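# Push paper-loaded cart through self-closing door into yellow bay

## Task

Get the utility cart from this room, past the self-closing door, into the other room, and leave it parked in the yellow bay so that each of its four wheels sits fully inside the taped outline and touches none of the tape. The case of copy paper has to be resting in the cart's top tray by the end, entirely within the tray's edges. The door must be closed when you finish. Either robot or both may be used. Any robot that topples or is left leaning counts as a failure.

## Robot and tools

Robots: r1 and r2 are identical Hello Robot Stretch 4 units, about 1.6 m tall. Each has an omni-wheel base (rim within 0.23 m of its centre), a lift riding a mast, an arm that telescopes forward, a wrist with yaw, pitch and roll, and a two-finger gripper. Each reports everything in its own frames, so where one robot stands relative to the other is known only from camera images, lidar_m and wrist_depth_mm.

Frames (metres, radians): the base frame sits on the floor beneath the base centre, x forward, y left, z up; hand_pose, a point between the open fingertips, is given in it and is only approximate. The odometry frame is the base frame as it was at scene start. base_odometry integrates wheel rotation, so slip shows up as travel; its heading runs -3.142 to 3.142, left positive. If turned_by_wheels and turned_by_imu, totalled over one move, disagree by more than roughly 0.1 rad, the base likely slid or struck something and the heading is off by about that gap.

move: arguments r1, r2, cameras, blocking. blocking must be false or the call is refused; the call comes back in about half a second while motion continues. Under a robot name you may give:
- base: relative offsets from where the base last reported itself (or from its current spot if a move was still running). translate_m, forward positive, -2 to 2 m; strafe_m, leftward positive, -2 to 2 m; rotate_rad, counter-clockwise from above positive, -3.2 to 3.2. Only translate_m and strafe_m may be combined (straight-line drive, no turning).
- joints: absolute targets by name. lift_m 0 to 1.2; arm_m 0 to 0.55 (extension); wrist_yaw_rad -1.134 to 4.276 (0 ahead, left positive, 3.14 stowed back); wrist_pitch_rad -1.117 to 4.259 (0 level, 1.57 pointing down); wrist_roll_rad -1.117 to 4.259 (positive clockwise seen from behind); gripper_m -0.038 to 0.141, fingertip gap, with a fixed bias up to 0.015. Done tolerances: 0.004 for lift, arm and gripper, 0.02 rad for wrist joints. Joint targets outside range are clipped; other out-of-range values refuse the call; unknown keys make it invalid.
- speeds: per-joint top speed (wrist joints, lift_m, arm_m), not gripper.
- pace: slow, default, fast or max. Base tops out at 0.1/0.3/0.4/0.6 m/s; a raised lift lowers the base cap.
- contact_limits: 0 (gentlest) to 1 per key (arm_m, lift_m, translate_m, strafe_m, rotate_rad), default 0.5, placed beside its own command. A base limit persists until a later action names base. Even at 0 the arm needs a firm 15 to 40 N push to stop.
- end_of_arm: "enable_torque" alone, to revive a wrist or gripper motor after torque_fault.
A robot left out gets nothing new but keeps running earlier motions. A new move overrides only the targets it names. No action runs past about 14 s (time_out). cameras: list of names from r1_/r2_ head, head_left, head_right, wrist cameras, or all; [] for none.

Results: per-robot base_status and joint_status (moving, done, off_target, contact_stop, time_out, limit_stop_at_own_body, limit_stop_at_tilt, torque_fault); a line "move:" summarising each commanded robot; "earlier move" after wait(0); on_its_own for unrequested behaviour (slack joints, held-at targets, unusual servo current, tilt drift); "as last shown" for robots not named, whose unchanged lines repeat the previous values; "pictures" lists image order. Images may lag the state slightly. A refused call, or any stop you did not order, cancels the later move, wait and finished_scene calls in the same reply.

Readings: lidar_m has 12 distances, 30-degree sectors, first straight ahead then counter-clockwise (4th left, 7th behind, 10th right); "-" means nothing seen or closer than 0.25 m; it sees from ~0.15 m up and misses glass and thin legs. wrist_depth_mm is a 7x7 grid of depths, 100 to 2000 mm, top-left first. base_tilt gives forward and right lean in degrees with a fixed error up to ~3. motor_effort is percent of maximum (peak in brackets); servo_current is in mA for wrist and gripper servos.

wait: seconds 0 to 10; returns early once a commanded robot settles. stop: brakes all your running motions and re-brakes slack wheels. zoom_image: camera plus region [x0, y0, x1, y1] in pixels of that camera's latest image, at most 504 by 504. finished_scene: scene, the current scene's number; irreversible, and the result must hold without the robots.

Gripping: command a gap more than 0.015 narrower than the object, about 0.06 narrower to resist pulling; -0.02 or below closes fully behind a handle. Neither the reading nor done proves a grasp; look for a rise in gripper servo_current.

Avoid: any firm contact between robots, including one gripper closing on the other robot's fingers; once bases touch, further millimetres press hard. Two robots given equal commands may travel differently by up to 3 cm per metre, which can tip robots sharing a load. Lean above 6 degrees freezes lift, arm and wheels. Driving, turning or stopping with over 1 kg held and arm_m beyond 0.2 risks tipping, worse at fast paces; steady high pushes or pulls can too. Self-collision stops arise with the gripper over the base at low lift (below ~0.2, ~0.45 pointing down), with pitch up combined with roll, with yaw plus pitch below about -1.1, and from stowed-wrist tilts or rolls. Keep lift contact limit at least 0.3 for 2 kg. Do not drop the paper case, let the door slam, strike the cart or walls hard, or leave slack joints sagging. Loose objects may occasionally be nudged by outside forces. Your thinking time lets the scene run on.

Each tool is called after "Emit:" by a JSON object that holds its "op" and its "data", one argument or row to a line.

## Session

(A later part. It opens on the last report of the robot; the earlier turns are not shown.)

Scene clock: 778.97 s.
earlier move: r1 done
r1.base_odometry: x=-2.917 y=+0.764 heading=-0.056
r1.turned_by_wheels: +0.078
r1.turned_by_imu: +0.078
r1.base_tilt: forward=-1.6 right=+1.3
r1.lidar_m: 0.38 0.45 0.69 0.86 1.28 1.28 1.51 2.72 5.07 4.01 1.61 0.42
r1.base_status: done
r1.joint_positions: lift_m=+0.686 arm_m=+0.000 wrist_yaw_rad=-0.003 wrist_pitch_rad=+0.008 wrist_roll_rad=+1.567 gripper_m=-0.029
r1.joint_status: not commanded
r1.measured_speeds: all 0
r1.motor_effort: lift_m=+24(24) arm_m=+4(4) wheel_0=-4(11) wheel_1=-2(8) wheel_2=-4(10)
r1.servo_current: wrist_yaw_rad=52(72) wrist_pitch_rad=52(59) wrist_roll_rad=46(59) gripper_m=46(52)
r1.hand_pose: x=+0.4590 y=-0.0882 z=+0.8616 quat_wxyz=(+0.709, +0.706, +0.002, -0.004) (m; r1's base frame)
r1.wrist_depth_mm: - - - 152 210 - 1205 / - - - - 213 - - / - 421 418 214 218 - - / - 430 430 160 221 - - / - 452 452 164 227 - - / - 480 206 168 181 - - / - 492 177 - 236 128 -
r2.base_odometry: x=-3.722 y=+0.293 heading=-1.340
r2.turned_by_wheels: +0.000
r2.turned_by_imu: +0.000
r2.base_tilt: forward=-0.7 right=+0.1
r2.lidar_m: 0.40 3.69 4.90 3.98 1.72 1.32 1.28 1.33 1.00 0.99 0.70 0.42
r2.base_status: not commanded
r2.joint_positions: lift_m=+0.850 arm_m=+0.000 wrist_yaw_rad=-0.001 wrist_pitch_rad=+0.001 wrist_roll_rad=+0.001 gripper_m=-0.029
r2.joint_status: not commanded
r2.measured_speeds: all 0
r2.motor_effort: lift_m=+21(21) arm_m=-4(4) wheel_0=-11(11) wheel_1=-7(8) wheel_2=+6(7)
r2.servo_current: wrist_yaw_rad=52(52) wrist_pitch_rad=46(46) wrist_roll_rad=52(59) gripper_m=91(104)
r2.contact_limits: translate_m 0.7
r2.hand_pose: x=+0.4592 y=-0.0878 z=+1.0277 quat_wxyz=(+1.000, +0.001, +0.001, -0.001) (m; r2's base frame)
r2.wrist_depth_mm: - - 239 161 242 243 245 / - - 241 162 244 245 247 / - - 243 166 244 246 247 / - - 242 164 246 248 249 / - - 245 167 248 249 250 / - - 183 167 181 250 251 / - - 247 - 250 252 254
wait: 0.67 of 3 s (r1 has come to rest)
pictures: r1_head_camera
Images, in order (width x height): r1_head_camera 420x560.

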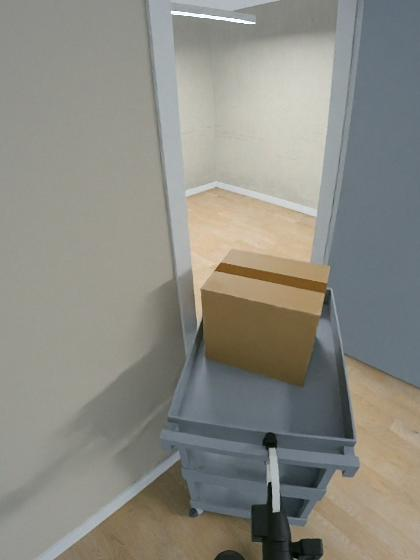

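Emit:
{"op": "move", "data": {
  "blocking": false,
  "cameras": [],
  "r1": {"base":{"translate_m":0.2,"strafe_m":-0.08},"contact_limits":{"translate_m":0.4}}
}}

Emit:
{"op": "wait", "data": {
  "seconds": 4,
  "cameras": []
}}

Emit:
{"op": "move", "data": {
  "blocking": false,
  "cameras": [],
  "r1": {"base":{"rotate_rad":0.15},"pace":"slow"}
}}

Emit:
{"op": "wait", "data": {
  "seconds": 3,
  "cameras": ["r1_head_camera"]
}}

Scene clock: 786.57 s.
move: r1 moving
r1.base_odometry: x=-2.886 y=+0.750 heading=-0.057
r1.turned_by_wheels: -0.001
r1.turned_by_imu: -0.001
r1.base_tilt: forward=-1.6 right=+1.3
r1.lidar_m: 0.39 0.44 0.70 0.81 1.31 1.29 1.52 2.78 5.12 3.96 1.59 0.41
r1.base_status: translate_m moving; strafe_m moving
r1.joint_positions: lift_m=+0.686 arm_m=+0.000 wrist_yaw_rad=-0.003 wrist_pitch_rad=+0.008 wrist_roll_rad=+1.567 gripper_m=-0.029
r1.joint_status: not commanded
r1.measured_speeds: translate_m=+0.120 strafe_m=-0.048 rotate_rad=-0.006 lift_m=+0.000 arm_m=+0.000 wrist_yaw_rad=-0.005 wrist_pitch_rad=+0.000 wrist_roll_rad=+0.000
r1.motor_effort: lift_m=+24(24) arm_m=+4(4) wheel_0=+8(10) wheel_1=+3(7) wheel_2=-15(17)
r1.servo_current: wrist_yaw_rad=52(59) wrist_pitch_rad=46(59) wrist_roll_rad=46(59) gripper_m=46(52)
r1.contact_limits: translate_m 0.4
r1.hand_pose: x=+0.4590 y=-0.0884 z=+0.8616 quat_wxyz=(+0.709, +0.706, +0.001, -0.004) (m; r1's base frame)
r1.wrist_depth_mm: - - - 153 211 - 1205 / - - - - 214 - - / - 424 427 216 218 - - / - 427 427 160 223 - - / - 452 452 164 226 - - / - 480 206 167 181 - - / - 492 179 125 235 128 -
r2: as last shown
r2.turned_by_imu: +0.001
r2.base_tilt: forward=-0.6 right=+0.1
r2.lidar_m: 0.38 3.68 4.92 3.97 1.72 1.31 1.27 1.32 0.98 0.99 0.71 0.44
r2.motor_effort: lift_m=+21(21) arm_m=-4(4) wheel_0=-11(11) wheel_1=-7(8) wheel_2=+7(7)
r2.servo_current: wrist_yaw_rad=46(59) wrist_pitch_rad=39(46) wrist_roll_rad=52(52) gripper_m=91(98)
r2.contact_limits: translate_m 0.7
r2.wrist_depth_mm: - - 239 162 242 244 245 / - - 242 162 243 245 246 / - - 243 166 244 245 248 / - - 244 165 247 248 249 / - - 245 167 247 250 251 / - - 185 166 181 251 252 / - - 247 - 251 253 252
pictures: none
No camera images: "cameras" was empty.

Scene clock: 788.13 s.
earlier move: r1 done
r1.base_odometry: x=-2.722 y=+0.673 heading=-0.057
r1.turned_by_wheels: +0.000
r1.turned_by_imu: -0.001
r1.base_tilt: forward=-1.6 right=+1.3
r1.lidar_m: 0.39 0.46 0.61 0.73 1.31 1.46 1.71 3.09 5.18 3.80 1.39 0.41
r1.base_status: done
r1.joint_positions: lift_m=+0.686 arm_m=+0.000 wrist_yaw_rad=-0.004 wrist_pitch_rad=+0.008 wrist_roll_rad=+1.567 gripper_m=-0.029
r1.joint_status: not commanded
r1.measured_speeds: all 0
r1.motor_effort: lift_m=+24(24) arm_m=+4(4) wheel_0=-2(10) wheel_1=+1(7) wheel_2=-1(17)
r1.servo_current: wrist_yaw_rad=52(78) wrist_pitch_rad=46(59) wrist_roll_rad=26(65) gripper_m=52(59)
r1.contact_limits: translate_m 0.4
r1.hand_pose: x=+0.4589 y=-0.0885 z=+0.8616 quat_wxyz=(+0.709, +0.706, +0.001, -0.004) (m; r1's base frame)
r1.wrist_depth_mm: - - - 214 216 - 418 / - - - 216 218 - - / - 462 459 220 222 - - / - 427 430 163 225 - - / - 445 449 166 228 - - / - 477 206 169 181 - - / - 504 182 - 235 137 -
r2.base_odometry: x=-3.722 y=+0.293 heading=-1.340
r2.turned_by_wheels: +0.000
r2.turned_by_imu: +0.000
r2.base_tilt: forward=-0.6 right=+0.1
r2.lidar_m: 0.40 3.67 4.92 3.95 1.71 1.33 1.27 1.34 1.00 0.97 0.70 0.40
r2.base_status: not commanded
r2.joint_positions: lift_m=+0.850 arm_m=+0.000 wrist_yaw_rad=-0.001 wrist_pitch_rad=+0.001 wrist_roll_rad=+0.001 gripper_m=-0.029
r2.joint_status: not commanded
r2.measured_speeds: all 0
r2.motor_effort: lift_m=+21(21) arm_m=-4(4) wheel_0=-11(11) wheel_1=-7(8) wheel_2=+6(7)
r2.servo_current: wrist_yaw_rad=46(59) wrist_pitch_rad=46(46) wrist_roll_rad=59(59) gripper_m=98(104)
r2.contact_limits: translate_m 0.7
r2.hand_pose: x=+0.4592 y=-0.0878 z=+1.0277 quat_wxyz=(+1.000, +0.001, +0.001, -0.001) (m; r2's base frame)
r2.wrist_depth_mm: - - 239 161 242 244 244 / - - 240 163 244 244 245 / - - 242 166 244 246 247 / - - 243 164 246 248 249 / - - 245 167 248 249 250 / - - 183 166 181 250 251 / - - 248 - 251 251 253
wait: 1.57 of 4 s (r1 has come to rest)
pictures: none
No camera images: "cameras" was empty.

Scene clock: 788.63 s.
move: r1 moving
r1.base_odometry: x=-2.721 y=+0.673 heading=+0.055
r1.turned_by_wheels: +0.112
r1.turned_by_imu: +0.112
r1.base_tilt: forward=-1.6 right=+1.3
r1.lidar_m: 0.39 0.60 0.64 0.80 1.45 1.49 1.86 3.96 5.21 3.54 1.39 0.39
r1.base_status: rotate_rad moving
r1.joint_positions: lift_m=+0.686 arm_m=+0.000 wrist_yaw_rad=-0.005 wrist_pitch_rad=+0.008 wrist_roll_rad=+1.567 gripper_m=-0.029
r1.joint_status: not commanded
r1.measured_speeds: translate_m=+0.000 strafe_m=-0.001 rotate_rad=+0.286 lift_m=+0.000 arm_m=+0.000 wrist_yaw_rad=+0.000 wrist_pitch_rad=+0.000 wrist_roll_rad=+0.000
r1.motor_effort: lift_m=+24(24) arm_m=+4(4) wheel_0=-11(11) wheel_1=-3(6) wheel_2=-7(10)
r1.servo_current: wrist_yaw_rad=39(65) wrist_pitch_rad=46(59) wrist_roll_rad=33(59) gripper_m=46(52)
r1.hand_pose: x=+0.4588 y=-0.0889 z=+0.8616 quat_wxyz=(+0.709, +0.706, +0.001, -0.004) (m; r1's base frame)
r1.wrist_depth_mm: - - - - 200 - - / - 394 442 146 205 - - / - 410 410 151 212 - - / - 436 439 156 218 - - / - 473 469 162 226 - - / - - 187 177 182 1618 - / - - 183 128 241 137 -
r2: as last shown
r2.lidar_m: 0.41 3.72 4.93 3.94 1.70 1.31 1.25 1.31 1.01 0.99 0.68 0.39
r2.servo_current: wrist_yaw_rad=39(59) wrist_pitch_rad=39(46) wrist_roll_rad=65(65) gripper_m=104(104)
r2.contact_limits: translate_m 0.7
r2.wrist_depth_mm: - - 240 161 242 243 244 / - - 240 163 242 245 245 / - - 242 166 245 246 248 / - - 243 164 246 248 249 / - - 245 168 248 250 250 / - - 183 167 180 251 253 / - - 247 - 251 252 253
pictures: none
No camera images: "cameras" was empty.

Scene clock: 789.20 s.
earlier move: r1 done
r1.base_odometry: x=-2.722 y=+0.673 heading=+0.092
r1.turned_by_wheels: +0.037
r1.turned_by_imu: +0.037
r1.base_tilt: forward=-1.6 right=+1.3
r1.lidar_m: 0.39 0.61 0.65 0.81 1.47 1.49 1.90 4.33 5.22 3.53 1.39 0.40
r1.base_status: done
r1.joint_positions: lift_m=+0.686 arm_m=+0.000 wrist_yaw_rad=-0.005 wrist_pitch_rad=+0.008 wrist_roll_rad=+1.567 gripper_m=-0.029
r1.joint_status: not commanded
r1.measured_speeds: all 0
r1.motor_effort: lift_m=+24(24) arm_m=+4(4) wheel_0=-4(11) wheel_1=-3(6) wheel_2=-4(10)
r1.servo_current: wrist_yaw_rad=52(72) wrist_pitch_rad=52(59) wrist_roll_rad=46(59) gripper_m=52(52)
r1.hand_pose: x=+0.4588 y=-0.0888 z=+0.8616 quat_wxyz=(+0.709, +0.706, +0.001, -0.004) (m; r1's base frame)
r1.wrist_depth_mm: - 559 564 - 186 - - / - 382 384 - 194 - - / - 407 413 - 204 - - / - 445 442 - 212 - - / - 488 488 156 224 - - / - - 208 177 181 1756 - / - - 180 - 245 136 -
r2.base_odometry: x=-3.722 y=+0.293 heading=-1.340
r2.turned_by_wheels: +0.000
r2.turned_by_imu: +0.000
r2.base_tilt: forward=-0.6 right=+0.1
r2.lidar_m: 0.38 3.72 4.90 3.96 1.69 1.30 1.28 1.33 1.01 0.99 0.70 0.46
r2.base_status: not commanded
r2.joint_positions: lift_m=+0.850 arm_m=+0.000 wrist_yaw_rad=-0.001 wrist_pitch_rad=+0.001 wrist_roll_rad=+0.001 gripper_m=-0.029
r2.joint_status: not commanded
r2.measured_speeds: all 0
r2.motor_effort: lift_m=+21(21) arm_m=-4(4) wheel_0=-10(11) wheel_1=-7(8) wheel_2=+6(7)
r2.servo_current: wrist_yaw_rad=46(59) wrist_pitch_rad=46(46) wrist_roll_rad=52(65) gripper_m=91(104)
r2.contact_limits: translate_m 0.7
r2.hand_pose: x=+0.4592 y=-0.0878 z=+1.0277 quat_wxyz=(+1.000, +0.001, +0.001, -0.001) (m; r2's base frame)
r2.wrist_depth_mm: - - 240 161 243 243 246 / - - 240 162 243 244 245 / - - 242 166 246 247 248 / - - 243 164 246 247 249 / - - 246 167 248 249 250 / - - 183 167 180 250 252 / - - 248 - 250 252 252
wait: 0.57 of 3 s (r1 has come to rest)
pictures: r1_head_camera
Images, in order (width x height): r1_head_camera 420x560.

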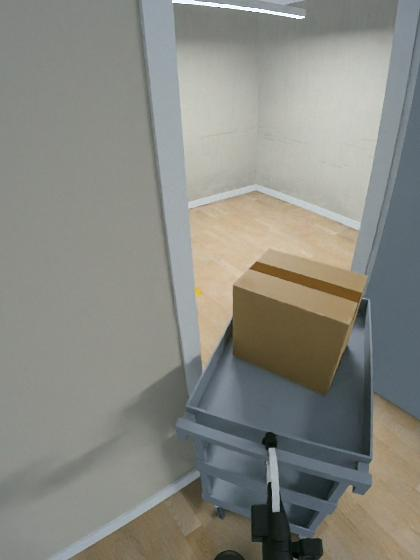

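Emit:
{"op": "move", "data": {
  "r1": {"base":{"translate_m":0.1,"strafe_m":-0.15},"contact_limits":{"translate_m":0.5}},
  "blocking": false,
  "cameras": []
}}

Emit:
{"op": "wait", "data": {
  "seconds": 2,
  "cameras": ["r1_head_camera","r1_wrist_camera"]
}}

Scene clock: 806.90 s.
move: r1 moving
r1.base_odometry: x=-2.702 y=+0.649 heading=+0.093
r1.turned_by_wheels: +0.001
r1.turned_by_imu: +0.000
r1.base_tilt: forward=-1.6 right=+1.2
r1.lidar_m: 0.41 0.49 0.64 0.80 1.49 1.54 1.95 4.63 5.18 3.47 1.34 0.39
r1.base_status: translate_m moving; strafe_m moving
r1.joint_positions: lift_m=+0.686 arm_m=+0.000 wrist_yaw_rad=+0.003 wrist_pitch_rad=+0.008 wrist_roll_rad=+1.567 gripper_m=-0.029
r1.joint_status: not commanded
r1.measured_speeds: translate_m=+0.070 strafe_m=-0.100 rotate_rad=+0.003 lift_m=+0.000 arm_m=+0.000 wrist_yaw_rad=+0.046 wrist_pitch_rad=+0.000 wrist_roll_rad=+0.000
r1.motor_effort: lift_m=+24(24) arm_m=+4(4) wheel_0=+12(14) wheel_1=-7(8) wheel_2=-4(11)
r1.servo_current: wrist_yaw_rad=78(78) wrist_pitch_rad=59(59) wrist_roll_rad=33(59) gripper_m=52(52)
r1.contact_limits: translate_m 0.5
r1.hand_pose: x=+0.4595 y=-0.0865 z=+0.8616 quat_wxyz=(+0.709, +0.706, +0.004, -0.001) (m; r1's base frame)
r1.wrist_depth_mm: - 430 430 119 176 175 - / - 373 375 124 184 - - / - 404 410 - 195 - - / - 455 449 - 205 - - / - 517 492 148 218 - - / - - 535 - 184 1756 - / - - 176 129 249 135 -
r2: as last shown
r2.turned_by_imu: +0.002
r2.base_tilt: forward=-0.7 right=+0.1
r2.lidar_m: 0.39 3.68 4.92 3.91 1.69 1.32 1.26 1.32 1.00 0.97 0.70 0.42
r2.motor_effort: lift_m=+21(21) arm_m=-4(4) wheel_0=-11(11) wheel_1=-7(8) wheel_2=+6(7)
r2.servo_current: wrist_yaw_rad=52(65) wrist_pitch_rad=39(46) wrist_roll_rad=52(52) gripper_m=98(98)
r2.contact_limits: translate_m 0.7
r2.wrist_depth_mm: - - 240 161 242 243 245 / - - 242 162 245 245 247 / - - 242 166 245 247 248 / - - 243 163 246 248 249 / - - 244 167 247 249 250 / - - 183 166 181 250 252 / - - 247 - 251 253 253
pictures: none
No camera images: "cameras" was empty.

Scene clock: 808.40 s.
earlier move: r1 done
r1.base_odometry: x=-2.608 y=+0.533 heading=+0.093
r1.turned_by_wheels: +0.000
r1.turned_by_imu: +0.000
r1.base_tilt: forward=-1.5 right=+1.3
r1.lidar_m: 0.40 0.45 0.65 0.83 1.64 1.67 2.16 5.17 4.91 3.32 1.21 0.41
r1.base_status: done
r1.joint_positions: lift_m=+0.686 arm_m=+0.000 wrist_yaw_rad=+0.006 wrist_pitch_rad=+0.008 wrist_roll_rad=+1.567 gripper_m=-0.029
r1.joint_status: not commanded
r1.measured_speeds: all 0
r1.motor_effort: lift_m=+24(24) arm_m=-4(4) wheel_0=+3(21) wheel_1=-2(8) wheel_2=+1(11)
r1.servo_current: wrist_yaw_rad=59(78) wrist_pitch_rad=46(59) wrist_roll_rad=52(65) gripper_m=52(52)
r1.contact_limits: translate_m 0.5
r1.hand_pose: x=+0.4598 y=-0.0856 z=+0.8616 quat_wxyz=(+0.709, +0.706, +0.005, +0.000) (m; r1's base frame)
r1.wrist_depth_mm: - - - 189 192 - - / - 442 433 143 200 - - / - 404 407 146 207 - - / - 433 436 153 216 - - / - 480 473 158 224 - - / - - 500 167 182 1661 - / - - 176 - 242 136 -
r2.base_odometry: x=-3.722 y=+0.293 heading=-1.340
r2.turned_by_wheels: +0.000
r2.turned_by_imu: +0.000
r2.base_tilt: forward=-0.6 right=+0.0
r2.lidar_m: 0.40 3.69 4.92 3.95 1.70 1.31 1.27 1.32 1.01 0.98 0.72 0.45
r2.base_status: not commanded
r2.joint_positions: lift_m=+0.850 arm_m=+0.000 wrist_yaw_rad=-0.001 wrist_pitch_rad=+0.001 wrist_roll_rad=+0.001 gripper_m=-0.029
r2.joint_status: not commanded
r2.measured_speeds: all 0
r2.motor_effort: lift_m=+21(21) arm_m=-4(4) wheel_0=-11(11) wheel_1=-7(8) wheel_2=+6(7)
r2.servo_current: wrist_yaw_rad=46(65) wrist_pitch_rad=39(46) wrist_roll_rad=46(59) gripper_m=91(104)
r2.contact_limits: translate_m 0.7
r2.hand_pose: x=+0.4592 y=-0.0878 z=+1.0277 quat_wxyz=(+1.000, +0.001, +0.001, -0.001) (m; r2's base frame)
r2.wrist_depth_mm: - - 239 161 242 243 246 / - - 241 163 244 244 246 / - - 242 167 245 246 248 / - - 243 164 246 248 249 / - - 245 167 248 249 251 / - - 184 167 180 251 252 / - - 247 - 251 252 254
wait: 1.50 of 2 s (r1 has come to rest)
pictures: r1_head_camera, r1_wrist_camera
Images, in order (width x height): r1_head_camera 420x560, r1_wrist_camera 616x392.

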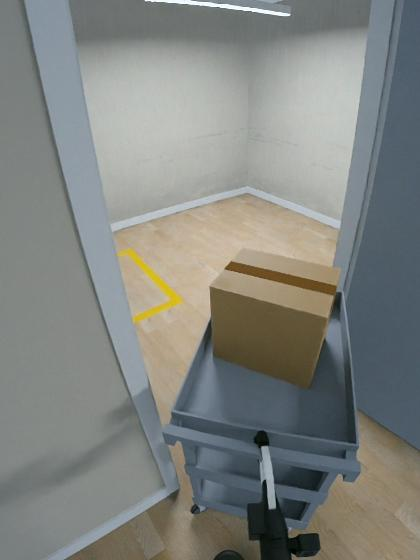

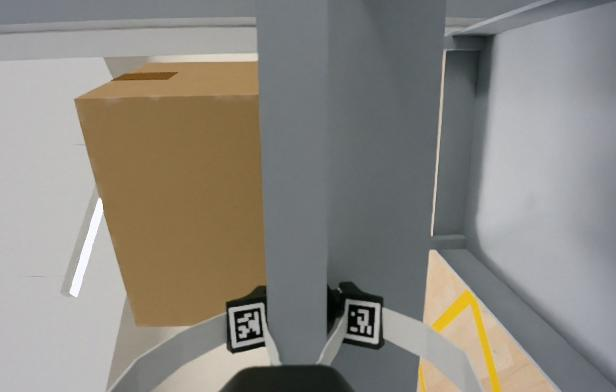

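Emit:
{"op": "move", "data": {
  "r1": {"base":{"translate_m":0.05,"strafe_m":-0.17},"contact_limits":{"translate_m":0.5}},
  "blocking": false,
  "cameras": []
}}

Emit:
{"op": "wait", "data": {
  "seconds": 2.5,
  "cameras": []
}}

Emit:
{"op": "move", "data": {
  "r1": {"base":{"rotate_rad":0.2},"pace":"slow","contact_limits":{"rotate_rad":0.6}},
  "blocking": false,
  "cameras": []
}}

Emit:
{"op": "wait", "data": {
  "seconds": 2,
  "cameras": ["r1_head_camera","r1_head_right_camera"]
}}

Scene clock: 831.57 s.
move: r1 moving
r1.base_odometry: x=-2.596 y=+0.503 heading=+0.093
r1.turned_by_wheels: +0.001
r1.turned_by_imu: -0.001
r1.base_tilt: forward=-1.6 right=+1.2
r1.lidar_m: 0.41 0.45 0.64 0.86 1.66 1.69 2.24 5.13 4.87 3.30 1.19 0.40
r1.base_status: translate_m moving; strafe_m moving
r1.joint_positions: lift_m=+0.686 arm_m=+0.000 wrist_yaw_rad=+0.006 wrist_pitch_rad=+0.008 wrist_roll_rad=+1.567 gripper_m=-0.029
r1.joint_status: not commanded
r1.measured_speeds: translate_m=+0.035 strafe_m=-0.120 rotate_rad=-0.004 lift_m=+0.000 arm_m=+0.000 wrist_yaw_rad=+0.000 wrist_pitch_rad=+0.000 wrist_roll_rad=+0.000
r1.motor_effort: lift_m=+24(24) arm_m=+4(4) wheel_0=+16(16) wheel_1=-4(9) wheel_2=-1(4)
r1.servo_current: wrist_yaw_rad=59(59) wrist_pitch_rad=52(52) wrist_roll_rad=46(65) gripper_m=52(59)
r1.contact_limits: translate_m 0.5
r1.hand_pose: x=+0.4598 y=-0.0856 z=+0.8616 quat_wxyz=(+0.709, +0.706, +0.005, +0.000) (m; r1's base frame)
r1.wrist_depth_mm: - - - 139 195 - - / - 500 488 198 201 - - / - 404 407 148 208 - - / - 430 433 154 216 - - / - 469 466 158 224 - - / - 521 492 165 183 1921 - / - - 177 128 240 136 -
r2: as last shown
r2.turned_by_imu: +0.003
r2.base_tilt: forward=-0.7 right=+0.1
r2.lidar_m: 0.39 3.70 4.93 3.92 1.72 1.29 1.28 1.33 1.01 0.98 0.69 0.43
r2.servo_current: wrist_yaw_rad=52(59) wrist_pitch_rad=39(46) wrist_roll_rad=39(52) gripper_m=91(104)
r2.contact_limits: translate_m 0.7
r2.wrist_depth_mm: - - 239 161 242 242 244 / - - 240 162 243 245 246 / - - 242 166 245 247 248 / - - 244 165 247 249 248 / - - 245 168 247 249 250 / - - 183 166 181 252 252 / - - 247 - 251 251 253
pictures: none
No camera images: "cameras" was empty.

Scene clock: 833.00 s.
earlier move: r1 done
r1.base_odometry: x=-2.542 y=+0.368 heading=+0.093
r1.turned_by_wheels: +0.000
r1.turned_by_imu: +0.000
r1.base_tilt: forward=-1.6 right=+1.2
r1.lidar_m: 0.36 0.43 0.68 0.89 1.81 1.85 2.38 5.11 4.66 3.15 1.05 0.42
r1.base_status: done
r1.joint_positions: lift_m=+0.686 arm_m=+0.000 wrist_yaw_rad=+0.006 wrist_pitch_rad=+0.008 wrist_roll_rad=+1.567 gripper_m=-0.029
r1.joint_status: not commanded
r1.measured_speeds: all 0
r1.motor_effort: lift_m=+24(24) arm_m=-4(4) wheel_0=+2(16) wheel_1=+0(9) wheel_2=+2(4)
r1.servo_current: wrist_yaw_rad=65(78) wrist_pitch_rad=52(59) wrist_roll_rad=52(65) gripper_m=52(59)
r1.contact_limits: translate_m 0.5
r1.hand_pose: x=+0.4598 y=-0.0856 z=+0.8616 quat_wxyz=(+0.709, +0.706, +0.005, +0.000) (m; r1's base frame)
r1.wrist_depth_mm: - - - 224 226 - - / - - - 225 226 - - / - - 544 226 229 - - / - 427 430 168 231 - - / - 445 445 168 229 - - / - 466 213 178 183 - - / - 473 180 - 233 137 -
r2.base_odometry: x=-3.722 y=+0.293 heading=-1.340
r2.turned_by_wheels: +0.000
r2.turned_by_imu: +0.000
r2.base_tilt: forward=-0.7 right=+0.1
r2.lidar_m: 0.40 3.72 4.93 3.97 1.70 1.31 1.27 1.35 0.98 0.97 0.72 0.44
r2.base_status: not commanded
r2.joint_positions: lift_m=+0.850 arm_m=+0.000 wrist_yaw_rad=-0.001 wrist_pitch_rad=+0.001 wrist_roll_rad=+0.001 gripper_m=-0.029
r2.joint_status: not commanded
r2.measured_speeds: all 0
r2.motor_effort: lift_m=+21(21) arm_m=-4(4) wheel_0=-11(11) wheel_1=-8(8) wheel_2=+6(7)
r2.servo_current: wrist_yaw_rad=46(59) wrist_pitch_rad=39(46) wrist_roll_rad=46(59) gripper_m=98(104)
r2.contact_limits: translate_m 0.7
r2.hand_pose: x=+0.4592 y=-0.0878 z=+1.0277 quat_wxyz=(+1.000, +0.001, +0.001, -0.001) (m; r2's base frame)
r2.wrist_depth_mm: - - 239 161 241 244 245 / - - 239 163 243 245 245 / - - 240 167 245 247 247 / - - 244 164 245 248 248 / - - 245 167 249 248 251 / - - 183 167 181 251 252 / - - 247 - 250 252 252
wait: 1.43 of 2.5 s (r1 has come to rest)
pictures: none
No camera images: "cameras" was empty.

Scene clock: 833.50 s.
move: r1 moving
r1.base_odometry: x=-2.543 y=+0.368 heading=+0.215
r1.turned_by_wheels: +0.122
r1.turned_by_imu: +0.122
r1.base_tilt: forward=-1.6 right=+1.3
r1.lidar_m: 0.39 0.45 0.73 1.02 1.81 1.92 2.64 5.10 4.06 1.15 1.04 0.43
r1.base_status: rotate_rad moving
r1.joint_positions: lift_m=+0.686 arm_m=+0.000 wrist_yaw_rad=-0.006 wrist_pitch_rad=+0.008 wrist_roll_rad=+1.567 gripper_m=-0.029
r1.joint_status: not commanded
r1.measured_speeds: translate_m=-0.001 strafe_m=+0.002 rotate_rad=+0.412 lift_m=+0.000 arm_m=+0.000 wrist_yaw_rad=-0.018 wrist_pitch_rad=+0.000 wrist_roll_rad=+0.000
r1.motor_effort: lift_m=+24(24) arm_m=+0(4) wheel_0=-7(11) wheel_1=-4(7) wheel_2=-9(9)
r1.servo_current: wrist_yaw_rad=65(72) wrist_pitch_rad=46(59) wrist_roll_rad=59(65) gripper_m=59(59)
r1.contact_limits: rotate_rad 0.6
r1.hand_pose: x=+0.4587 y=-0.0891 z=+0.8616 quat_wxyz=(+0.709, +0.706, +0.001, -0.005) (m; r1's base frame)
r1.wrist_depth_mm: - - - 215 216 - - / - - - 216 219 - - / - 415 418 220 222 - - / - 430 427 163 224 - - / - 452 449 166 228 - - / - 480 187 176 182 - - / - - 496 128 234 128 -
r2: as last shown
r2.lidar_m: 0.38 3.69 4.92 3.92 1.74 1.31 1.25 1.32 0.99 0.98 0.72 0.44
r2.motor_effort: lift_m=+21(21) arm_m=-4(4) wheel_0=-11(11) wheel_1=-7(8) wheel_2=+6(7)
r2.servo_current: wrist_yaw_rad=46(59) wrist_pitch_rad=39(46) wrist_roll_rad=46(52) gripper_m=98(98)
r2.contact_limits: translate_m 0.7
r2.wrist_depth_mm: - - 240 161 242 244 245 / - - 241 162 244 245 246 / - - 242 166 245 247 247 / - - 244 164 246 247 248 / - - 246 167 248 250 250 / - - 184 166 181 252 252 / - - 247 - 250 251 252
pictures: none
No camera images: "cameras" was empty.

Scene clock: 834.17 s.
earlier move: r1 done
r1.base_odometry: x=-2.543 y=+0.368 heading=+0.292
r1.turned_by_wheels: +0.077
r1.turned_by_imu: +0.077
r1.base_tilt: forward=-1.6 right=+1.2
r1.lidar_m: 0.42 0.68 0.73 1.12 1.81 1.98 2.91 5.13 3.80 1.07 1.04 0.41
r1.base_status: done
r1.joint_positions: lift_m=+0.686 arm_m=+0.000 wrist_yaw_rad=-0.006 wrist_pitch_rad=+0.008 wrist_roll_rad=+1.567 gripper_m=-0.029
r1.joint_status: not commanded
r1.measured_speeds: all 0
r1.motor_effort: lift_m=+24(24) arm_m=+4(4) wheel_0=-4(11) wheel_1=-3(7) wheel_2=-5(10)
r1.servo_current: wrist_yaw_rad=59(72) wrist_pitch_rad=52(59) wrist_roll_rad=52(65) gripper_m=52(59)
r1.contact_limits: rotate_rad 0.6
r1.hand_pose: x=+0.4587 y=-0.0891 z=+0.8616 quat_wxyz=(+0.709, +0.706, +0.001, -0.005) (m; r1's base frame)
r1.wrist_depth_mm: - - - - 194 585 - / - 397 397 - 200 - - / - 404 410 147 208 - - / - 439 442 154 215 - - / - 477 477 158 223 - - / - - 208 179 181 1756 - / - - 180 - 241 136 -
r2.base_odometry: x=-3.722 y=+0.293 heading=-1.340
r2.turned_by_wheels: +0.000
r2.turned_by_imu: +0.000
r2.base_tilt: forward=-0.7 right=+0.1
r2.lidar_m: 0.40 3.69 4.95 3.95 1.70 1.30 1.25 1.30 1.01 0.98 0.70 0.44
r2.base_status: not commanded
r2.joint_positions: lift_m=+0.850 arm_m=+0.000 wrist_yaw_rad=-0.001 wrist_pitch_rad=+0.001 wrist_roll_rad=+0.001 gripper_m=-0.029
r2.joint_status: not commanded
r2.measured_speeds: all 0
r2.motor_effort: lift_m=+21(21) arm_m=-4(4) wheel_0=-11(11) wheel_1=-7(8) wheel_2=+6(7)
r2.servo_current: wrist_yaw_rad=52(59) wrist_pitch_rad=39(46) wrist_roll_rad=52(59) gripper_m=98(98)
r2.contact_limits: translate_m 0.7
r2.hand_pose: x=+0.4592 y=-0.0878 z=+1.0277 quat_wxyz=(+1.000, +0.001, +0.001, -0.001) (m; r2's base frame)
r2.wrist_depth_mm: - - 239 161 241 244 245 / - - 241 162 243 245 246 / - - 242 166 244 247 247 / - - 243 164 246 248 249 / - - 245 167 247 249 250 / - - 183 167 181 250 251 / - - 248 - 250 252 254
wait: 0.67 of 2 s (r1 has come to rest)
pictures: r1_head_camera, r1_head_right_camera
Images, in order (width x height): r1_head_camera 420x560, r1_head_right_camera 420x672.

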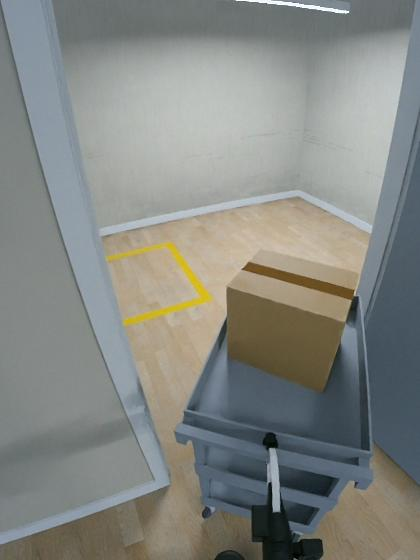

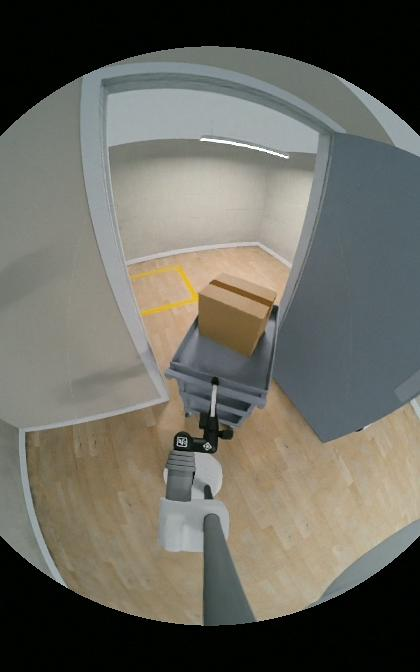

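Emit:
{"op": "move", "data": {
  "r1": {"base":{"translate_m":0.04,"strafe_m":-0.2},"contact_limits":{"translate_m":0.5}},
  "blocking": false,
  "cameras": []
}}

Emit:
{"op": "wait", "data": {
  "seconds": 2.5,
  "cameras": []
}}

Emit:
{"op": "move", "data": {
  "r1": {"base":{"rotate_rad":0.2},"pace":"slow","contact_limits":{"rotate_rad":0.6}},
  "blocking": false,
  "cameras": []
}}

Emit:
{"op": "wait", "data": {
  "seconds": 2,
  "cameras": ["r1_head_camera","r1_head_right_camera"]
}}

Scene clock: 846.17 s.
move: r1 moving
r1.base_odometry: x=-2.527 y=+0.339 heading=+0.292
r1.turned_by_wheels: +0.000
r1.turned_by_imu: +0.000
r1.base_tilt: forward=-1.6 right=+1.2
r1.lidar_m: 0.42 0.48 0.75 1.11 1.84 1.97 2.94 5.10 3.75 1.08 1.01 0.39
r1.base_status: translate_m moving; strafe_m moving
r1.joint_positions: lift_m=+0.686 arm_m=+0.000 wrist_yaw_rad=+0.000 wrist_pitch_rad=+0.008 wrist_roll_rad=+1.567 gripper_m=-0.029
r1.joint_status: not commanded
r1.measured_speeds: translate_m=+0.025 strafe_m=-0.125 rotate_rad=+0.008 lift_m=+0.000 arm_m=+0.000 wrist_yaw_rad=+0.045 wrist_pitch_rad=+0.000 wrist_roll_rad=+0.000
r1.motor_effort: lift_m=+24(24) arm_m=+4(4) wheel_0=+13(14) wheel_1=-6(9) wheel_2=-2(8)
r1.servo_current: wrist_yaw_rad=65(65) wrist_pitch_rad=46(52) wrist_roll_rad=59(59) gripper_m=46(59)
r1.contact_limits: translate_m 0.5
r1.hand_pose: x=+0.4592 y=-0.0875 z=+0.8616 quat_wxyz=(+0.709, +0.706, +0.003, -0.003) (m; r1's base frame)
r1.wrist_depth_mm: - - - - 186 - - / - 387 387 - 194 - - / - 404 413 - 203 - - / - 442 442 - 212 - - / - 488 484 155 222 - - / - - 211 - 183 1708 - / - - 177 - 242 135 -
r2: as last shown
r2.turned_by_imu: +0.002
r2.lidar_m: 0.40 3.68 4.91 3.94 1.71 1.31 1.26 1.33 1.01 0.97 0.69 0.42
r2.motor_effort: lift_m=+21(21) arm_m=-4(4) wheel_0=-11(11) wheel_1=-8(8) wheel_2=+6(7)
r2.servo_current: wrist_yaw_rad=52(52) wrist_pitch_rad=39(46) wrist_roll_rad=52(59) gripper_m=91(98)
r2.contact_limits: translate_m 0.7
r2.wrist_depth_mm: - - 239 161 242 243 245 / - - 240 162 244 245 246 / - - 242 166 245 246 247 / - - 243 164 246 248 249 / - - 246 167 248 250 249 / - - 183 167 181 250 251 / - - 247 - 251 252 254
pictures: none
No camera images: "cameras" was empty.

Scene clock: 847.70 s.
earlier move: r1 done
r1.base_odometry: x=-2.447 y=+0.188 heading=+0.292
r1.turned_by_wheels: +0.000
r1.turned_by_imu: +0.000
r1.base_tilt: forward=-1.6 right=+1.3
r1.lidar_m: 0.41 0.42 0.80 1.19 2.01 2.16 3.24 5.07 3.55 0.91 0.85 0.42
r1.base_status: done
r1.joint_positions: lift_m=+0.686 arm_m=+0.000 wrist_yaw_rad=+0.005 wrist_pitch_rad=+0.008 wrist_roll_rad=+1.567 gripper_m=-0.029
r1.joint_status: not commanded
r1.measured_speeds: all 0
r1.motor_effort: lift_m=+24(24) arm_m=-3(4) wheel_0=+1(19) wheel_1=-1(9) wheel_2=+2(8)
r1.servo_current: wrist_yaw_rad=52(65) wrist_pitch_rad=46(59) wrist_roll_rad=39(59) gripper_m=46(59)
r1.contact_limits: translate_m 0.5
r1.hand_pose: x=+0.4597 y=-0.0860 z=+0.8616 quat_wxyz=(+0.709, +0.706, +0.004, -0.001) (m; r1's base frame)
r1.wrist_depth_mm: - - - 211 213 - - / - - - - 217 - - / - 418 421 217 221 - - / - 427 430 162 224 - - / - 452 452 165 229 - - / - 477 211 177 182 - - / - 500 180 - 235 137 -
r2.base_odometry: x=-3.722 y=+0.293 heading=-1.340
r2.turned_by_wheels: +0.000
r2.turned_by_imu: +0.000
r2.base_tilt: forward=-0.6 right=+0.1
r2.lidar_m: 0.39 3.69 4.94 3.95 1.71 1.31 1.28 1.34 1.00 0.98 0.71 0.40
r2.base_status: not commanded
r2.joint_positions: lift_m=+0.850 arm_m=+0.000 wrist_yaw_rad=-0.001 wrist_pitch_rad=+0.001 wrist_roll_rad=+0.001 gripper_m=-0.029
r2.joint_status: not commanded
r2.measured_speeds: all 0
r2.motor_effort: lift_m=+21(21) arm_m=-4(4) wheel_0=-11(11) wheel_1=-7(8) wheel_2=+7(7)
r2.servo_current: wrist_yaw_rad=52(59) wrist_pitch_rad=39(46) wrist_roll_rad=46(59) gripper_m=98(104)
r2.contact_limits: translate_m 0.7
r2.hand_pose: x=+0.4592 y=-0.0878 z=+1.0277 quat_wxyz=(+1.000, +0.001, +0.001, -0.001) (m; r2's base frame)
r2.wrist_depth_mm: - - 240 161 242 244 246 / - - 240 162 244 245 246 / - - 243 166 245 246 248 / - - 244 164 246 248 249 / - - 245 168 248 248 250 / - - 183 167 181 250 251 / - - 248 - 251 251 253
wait: 1.53 of 2.5 s (r1 has come to rest)
pictures: none
No camera images: "cameras" was empty.

Scene clock: 848.20 s.
move: r1 moving
r1.base_odometry: x=-2.447 y=+0.188 heading=+0.414
r1.turned_by_wheels: +0.122
r1.turned_by_imu: +0.122
r1.base_tilt: forward=-1.6 right=+1.3
r1.lidar_m: 0.40 0.46 0.83 1.41 2.01 2.29 3.76 5.06 3.26 0.88 0.86 0.41
r1.base_status: rotate_rad moving
r1.joint_positions: lift_m=+0.686 arm_m=+0.000 wrist_yaw_rad=-0.005 wrist_pitch_rad=+0.008 wrist_roll_rad=+1.567 gripper_m=-0.029
r1.joint_status: not commanded
r1.measured_speeds: translate_m=-0.001 strafe_m=+0.003 rotate_rad=+0.420 lift_m=+0.000 arm_m=-0.001 wrist_yaw_rad=-0.005 wrist_pitch_rad=+0.000 wrist_roll_rad=+0.000
r1.motor_effort: lift_m=+24(24) arm_m=-2(4) wheel_0=-9(13) wheel_1=-4(8) wheel_2=-7(8)
r1.servo_current: wrist_yaw_rad=65(65) wrist_pitch_rad=52(52) wrist_roll_rad=72(72) gripper_m=52(59)
r1.contact_limits: rotate_rad 0.6
r1.hand_pose: x=+0.4588 y=-0.0888 z=+0.8616 quat_wxyz=(+0.709, +0.706, +0.001, -0.004) (m; r1's base frame)
r1.wrist_depth_mm: - - - 147 204 - - / - - 569 150 209 - - / - 407 410 154 214 - - / - 436 433 158 220 - - / - 462 462 162 224 - - / - 508 188 168 181 - - / - - 183 128 237 136 -
r2: as last shown
r2.lidar_m: 0.39 3.72 4.93 3.97 1.69 1.33 1.27 1.33 1.02 0.96 0.70 0.43
r2.motor_effort: lift_m=+21(21) arm_m=-4(4) wheel_0=-11(11) wheel_1=-7(8) wheel_2=+6(7)
r2.servo_current: wrist_yaw_rad=59(59) wrist_pitch_rad=39(52) wrist_roll_rad=39(59) gripper_m=91(98)
r2.contact_limits: translate_m 0.7
r2.wrist_depth_mm: - - 238 161 242 244 246 / - - 242 163 244 245 245 / - - 242 166 245 246 247 / - - 244 164 247 248 249 / - - 245 168 248 249 250 / - - 184 166 180 250 252 / - - 248 - 250 252 254
pictures: none
No camera images: "cameras" was empty.

Scene clock: 848.87 s.
earlier move: r1 done
r1.base_odometry: x=-2.447 y=+0.188 heading=+0.491
r1.turned_by_wheels: +0.077
r1.turned_by_imu: +0.077
r1.base_tilt: forward=-1.6 right=+1.3
r1.lidar_m: 0.42 0.74 0.87 1.61 2.00 2.38 - 5.08 3.09 0.87 0.84 0.39
r1.base_status: done
r1.joint_positions: lift_m=+0.686 arm_m=+0.000 wrist_yaw_rad=-0.005 wrist_pitch_rad=+0.008 wrist_roll_rad=+1.567 gripper_m=-0.029
r1.joint_status: not commanded
r1.measured_speeds: all 0
r1.motor_effort: lift_m=+24(24) arm_m=+4(4) wheel_0=-3(13) wheel_1=-1(8) wheel_2=-5(9)
r1.servo_current: wrist_yaw_rad=59(78) wrist_pitch_rad=52(52) wrist_roll_rad=46(72) gripper_m=52(59)
r1.contact_limits: rotate_rad 0.6
r1.hand_pose: x=+0.4588 y=-0.0889 z=+0.8616 quat_wxyz=(+0.709, +0.706, +0.001, -0.004) (m; r1's base frame)
r1.wrist_depth_mm: - - - - 182 - - / - 384 384 132 190 - - / - 407 410 - 200 - - / - 442 445 - 212 - - / - 504 492 153 221 - - / - - 208 180 181 1576 - / - - 180 - 245 136 -
r2.base_odometry: x=-3.722 y=+0.293 heading=-1.340
r2.turned_by_wheels: +0.000
r2.turned_by_imu: +0.000
r2.base_tilt: forward=-0.7 right=+0.1
r2.lidar_m: 0.39 3.68 4.94 3.97 1.70 1.33 1.29 1.33 1.01 0.98 0.69 0.40
r2.base_status: not commanded
r2.joint_positions: lift_m=+0.850 arm_m=+0.000 wrist_yaw_rad=-0.001 wrist_pitch_rad=+0.001 wrist_roll_rad=+0.001 gripper_m=-0.029
r2.joint_status: not commanded
r2.measured_speeds: all 0
r2.motor_effort: lift_m=+21(21) arm_m=-4(4) wheel_0=-11(12) wheel_1=-7(8) wheel_2=+6(7)
r2.servo_current: wrist_yaw_rad=39(59) wrist_pitch_rad=39(52) wrist_roll_rad=46(59) gripper_m=91(98)
r2.contact_limits: translate_m 0.7
r2.hand_pose: x=+0.4592 y=-0.0878 z=+1.0277 quat_wxyz=(+1.000, +0.001, +0.001, -0.001) (m; r2's base frame)
r2.wrist_depth_mm: - - 240 161 242 243 245 / - - 240 162 243 245 247 / - - 243 166 244 246 249 / - - 243 164 246 248 250 / - - 245 167 247 249 250 / - - 183 167 180 250 251 / - - 248 - 250 252 253
wait: 0.67 of 2 s (r1 has come to rest)
pictures: r1_head_camera, r1_head_right_camera
Images, in order (width x height): r1_head_camera 420x560, r1_head_right_camera 420x672.

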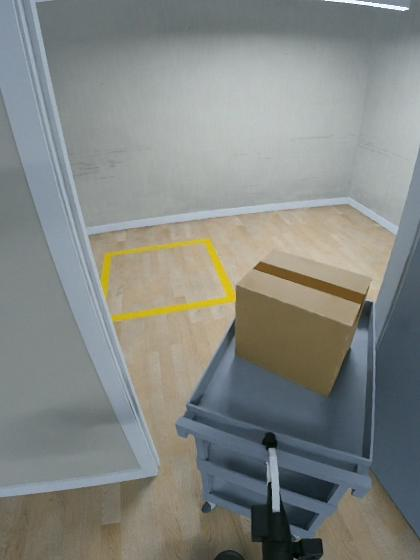

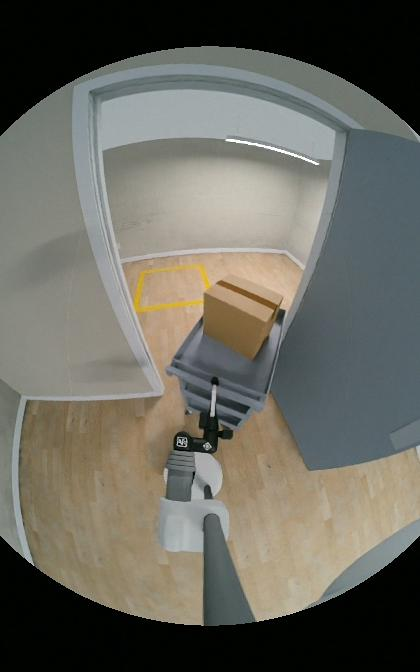

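Emit:
{"op": "zoom_image", "data": {
  "camera": "r1_head_camera",
  "region": [300, 220, 420, 560]
}}

Emit:
{"op": "wait", "data": {
  "seconds": 0,
  "cameras": ["r2_head_camera", "r2_head_left_camera"]
}}

Scaled by 1.482 from the camera's 420x560 image, which has a finer 600x800 frame.

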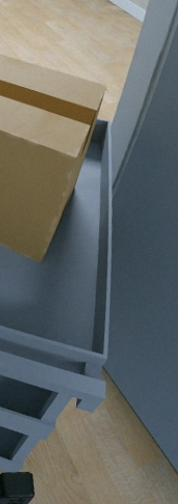

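Scene clock: 855.20 s.
r1.base_odometry: x=-2.447 y=+0.188 heading=+0.491
r1.turned_by_wheels: +0.000
r1.turned_by_imu: +0.000
r1.base_tilt: forward=-1.6 right=+1.2
r1.lidar_m: 0.40 0.75 0.87 1.61 2.02 2.41 - 5.08 3.12 0.88 0.85 0.40
r1.base_status: done
r1.joint_positions: lift_m=+0.686 arm_m=+0.000 wrist_yaw_rad=-0.005 wrist_pitch_rad=+0.008 wrist_roll_rad=+1.567 gripper_m=-0.029
r1.joint_status: not commanded
r1.measured_speeds: all 0
r1.motor_effort: lift_m=+24(24) arm_m=+4(4) wheel_0=-3(13) wheel_1=-1(8) wheel_2=-5(9)
r1.servo_current: wrist_yaw_rad=46(78) wrist_pitch_rad=46(52) wrist_roll_rad=59(72) gripper_m=52(59)
r1.contact_limits: rotate_rad 0.6
r1.hand_pose: x=+0.4588 y=-0.0889 z=+0.8616 quat_wxyz=(+0.709, +0.706, +0.001, -0.004) (m; r1's base frame)
r1.wrist_depth_mm: - - - - 181 - - / - 382 384 132 191 - - / - 407 407 - 200 - - / - 442 445 - 211 - - / - 504 488 153 221 - - / - - 208 179 181 1618 - / - - 180 - 245 136 -
r2.base_odometry: x=-3.722 y=+0.293 heading=-1.340
r2.turned_by_wheels: +0.000
r2.turned_by_imu: +0.001
r2.base_tilt: forward=-0.6 right=+0.1
r2.lidar_m: 0.39 3.67 4.94 3.94 1.73 1.32 1.26 1.37 0.99 0.99 0.70 0.42
r2.base_status: not commanded
r2.joint_positions: lift_m=+0.850 arm_m=+0.000 wrist_yaw_rad=-0.001 wrist_pitch_rad=+0.001 wrist_roll_rad=+0.001 gripper_m=-0.029
r2.joint_status: not commanded
r2.measured_speeds: all 0
r2.motor_effort: lift_m=+21(21) arm_m=-4(4) wheel_0=-11(12) wheel_1=-7(8) wheel_2=+6(7)
r2.servo_current: wrist_yaw_rad=39(59) wrist_pitch_rad=39(52) wrist_roll_rad=52(59) gripper_m=91(98)
r2.contact_limits: translate_m 0.7
r2.hand_pose: x=+0.4592 y=-0.0878 z=+1.0277 quat_wxyz=(+1.000, +0.001, +0.001, -0.001) (m; r2's base frame)
r2.wrist_depth_mm: - - 239 161 242 244 246 / - - 240 162 244 245 246 / - - 242 166 245 246 248 / - - 243 165 246 248 249 / - - 245 167 248 249 251 / - - 183 167 181 250 252 / - - 247 - 250 251 253
pictures: r2_head_camera, r2_head_left_camera
Images, in order (width x height): r2_head_camera 420x560, r2_head_left_camera 420x672.

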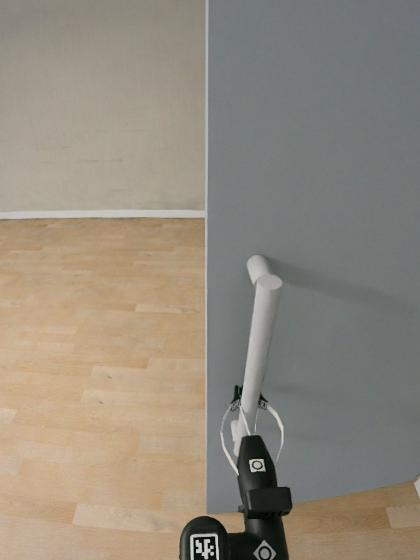

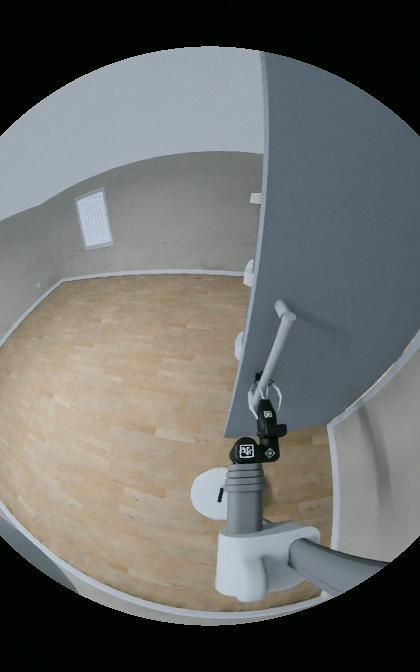

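Emit:
{"op": "move", "data": {
  "r1": {"base":{"translate_m":-0.33,"strafe_m":0.06},"contact_limits":{"translate_m":0.5}},
  "blocking": false,
  "cameras": []
}}

Emit:
{"op": "wait", "data": {
  "seconds": 3,
  "cameras": ["r1_head_camera"]
}}

Scene clock: 873.07 s.
move: r1 moving
r1.base_odometry: x=-2.477 y=+0.179 heading=+0.491
r1.turned_by_wheels: +0.000
r1.turned_by_imu: -0.002
r1.base_tilt: forward=-1.5 right=+1.3
r1.lidar_m: 0.42 0.49 0.93 1.65 2.00 2.34 - 5.05 3.11 0.87 0.87 0.38
r1.base_status: translate_m moving; strafe_m moving
r1.joint_positions: lift_m=+0.686 arm_m=+0.000 wrist_yaw_rad=-0.002 wrist_pitch_rad=+0.008 wrist_roll_rad=+1.567 gripper_m=-0.029
r1.joint_status: not commanded
r1.measured_speeds: translate_m=-0.123 strafe_m=+0.022 rotate_rad=+0.004 lift_m=+0.000 arm_m=+0.000 wrist_yaw_rad=+0.024 wrist_pitch_rad=+0.000 wrist_roll_rad=+0.000
r1.motor_effort: lift_m=+24(24) arm_m=-4(4) wheel_0=-13(16) wheel_1=-7(9) wheel_2=+11(14)
r1.servo_current: wrist_yaw_rad=52(59) wrist_pitch_rad=46(52) wrist_roll_rad=46(65) gripper_m=46(52)
r1.contact_limits: translate_m 0.5
r1.hand_pose: x=+0.4592 y=-0.0879 z=+0.8616 quat_wxyz=(+0.709, +0.706, +0.002, -0.003) (m; r1's base frame)
r1.wrist_depth_mm: - 496 488 123 180 181 - / - 379 379 130 189 - - / - 410 413 - 200 - - / - 455 452 - 212 - - / - 521 500 155 223 - - / - - 187 165 182 1708 - / - - 179 151 252 139 -
r2: as last shown
r2.turned_by_imu: +0.003
r2.lidar_m: 0.41 3.70 4.93 3.94 1.70 1.31 1.27 1.35 1.01 0.98 0.71 0.41
r2.motor_effort: lift_m=+21(21) arm_m=-4(4) wheel_0=-11(11) wheel_1=-7(8) wheel_2=+6(7)
r2.servo_current: wrist_yaw_rad=39(52) wrist_pitch_rad=33(46) wrist_roll_rad=59(59) gripper_m=91(98)
r2.contact_limits: translate_m 0.7
r2.wrist_depth_mm: - - 239 161 243 245 244 / - - 241 162 242 244 246 / - - 242 167 244 247 247 / - - 243 164 246 248 249 / - - 245 167 247 249 251 / - - 184 167 180 251 252 / - - 246 - 251 253 252
pictures: none
No camera images: "cameras" was empty.

Scene clock: 875.17 s.
earlier move: r1 done
r1.base_odometry: x=-2.766 y=+0.086 heading=+0.490
r1.turned_by_wheels: -0.001
r1.turned_by_imu: -0.002
r1.base_tilt: forward=-1.6 right=+1.3
r1.lidar_m: 0.41 1.02 1.25 1.88 1.88 2.21 4.04 4.76 3.28 1.37 1.03 0.41
r1.base_status: done
r1.joint_positions: lift_m=+0.686 arm_m=+0.000 wrist_yaw_rad=-0.005 wrist_pitch_rad=+0.008 wrist_roll_rad=+1.567 gripper_m=-0.029
r1.joint_status: not commanded
r1.measured_speeds: all 0
r1.motor_effort: lift_m=+24(24) arm_m=+2(4) wheel_0=-5(16) wheel_1=-3(9) wheel_2=-5(16)
r1.servo_current: wrist_yaw_rad=52(78) wrist_pitch_rad=46(65) wrist_roll_rad=46(65) gripper_m=52(59)
r1.contact_limits: translate_m 0.5
r1.hand_pose: x=+0.4588 y=-0.0889 z=+0.8616 quat_wxyz=(+0.709, +0.706, +0.001, -0.004) (m; r1's base frame)
r1.wrist_depth_mm: - - - 149 205 - - / - - 521 152 210 - - / - 413 415 157 216 - - / - 439 445 160 221 - - / - 477 469 166 229 - - / - 512 187 170 181 - - / - - 179 - 241 535 -
r2.base_odometry: x=-3.722 y=+0.293 heading=-1.340
r2.turned_by_wheels: +0.000
r2.turned_by_imu: +0.000
r2.base_tilt: forward=-0.6 right=+0.1
r2.lidar_m: 0.37 3.71 4.93 3.92 1.67 1.31 1.28 1.32 1.02 0.98 0.71 0.41
r2.base_status: not commanded
r2.joint_positions: lift_m=+0.850 arm_m=+0.000 wrist_yaw_rad=-0.001 wrist_pitch_rad=+0.001 wrist_roll_rad=+0.001 gripper_m=-0.029
r2.joint_status: not commanded
r2.measured_speeds: all 0
r2.motor_effort: lift_m=+21(21) arm_m=-4(4) wheel_0=-11(11) wheel_1=-7(8) wheel_2=+6(7)
r2.servo_current: wrist_yaw_rad=52(59) wrist_pitch_rad=39(46) wrist_roll_rad=46(65) gripper_m=98(98)
r2.contact_limits: translate_m 0.7
r2.hand_pose: x=+0.4592 y=-0.0878 z=+1.0277 quat_wxyz=(+1.000, +0.001, +0.001, -0.001) (m; r2's base frame)
r2.wrist_depth_mm: - - 239 161 243 244 246 / - - 241 163 243 245 246 / - - 242 166 245 246 247 / - - 244 164 247 247 249 / - - 245 167 247 248 251 / - - 183 167 181 249 253 / - - 246 - 251 252 253
wait: 2.10 of 3 s (r1 has come to rest)
pictures: r1_head_camera
Images, in order (width x height): r1_head_camera 420x560.

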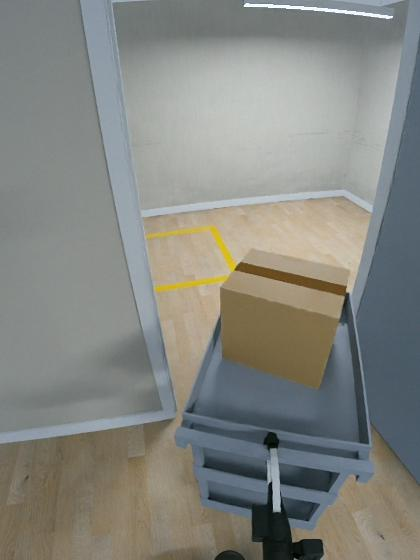

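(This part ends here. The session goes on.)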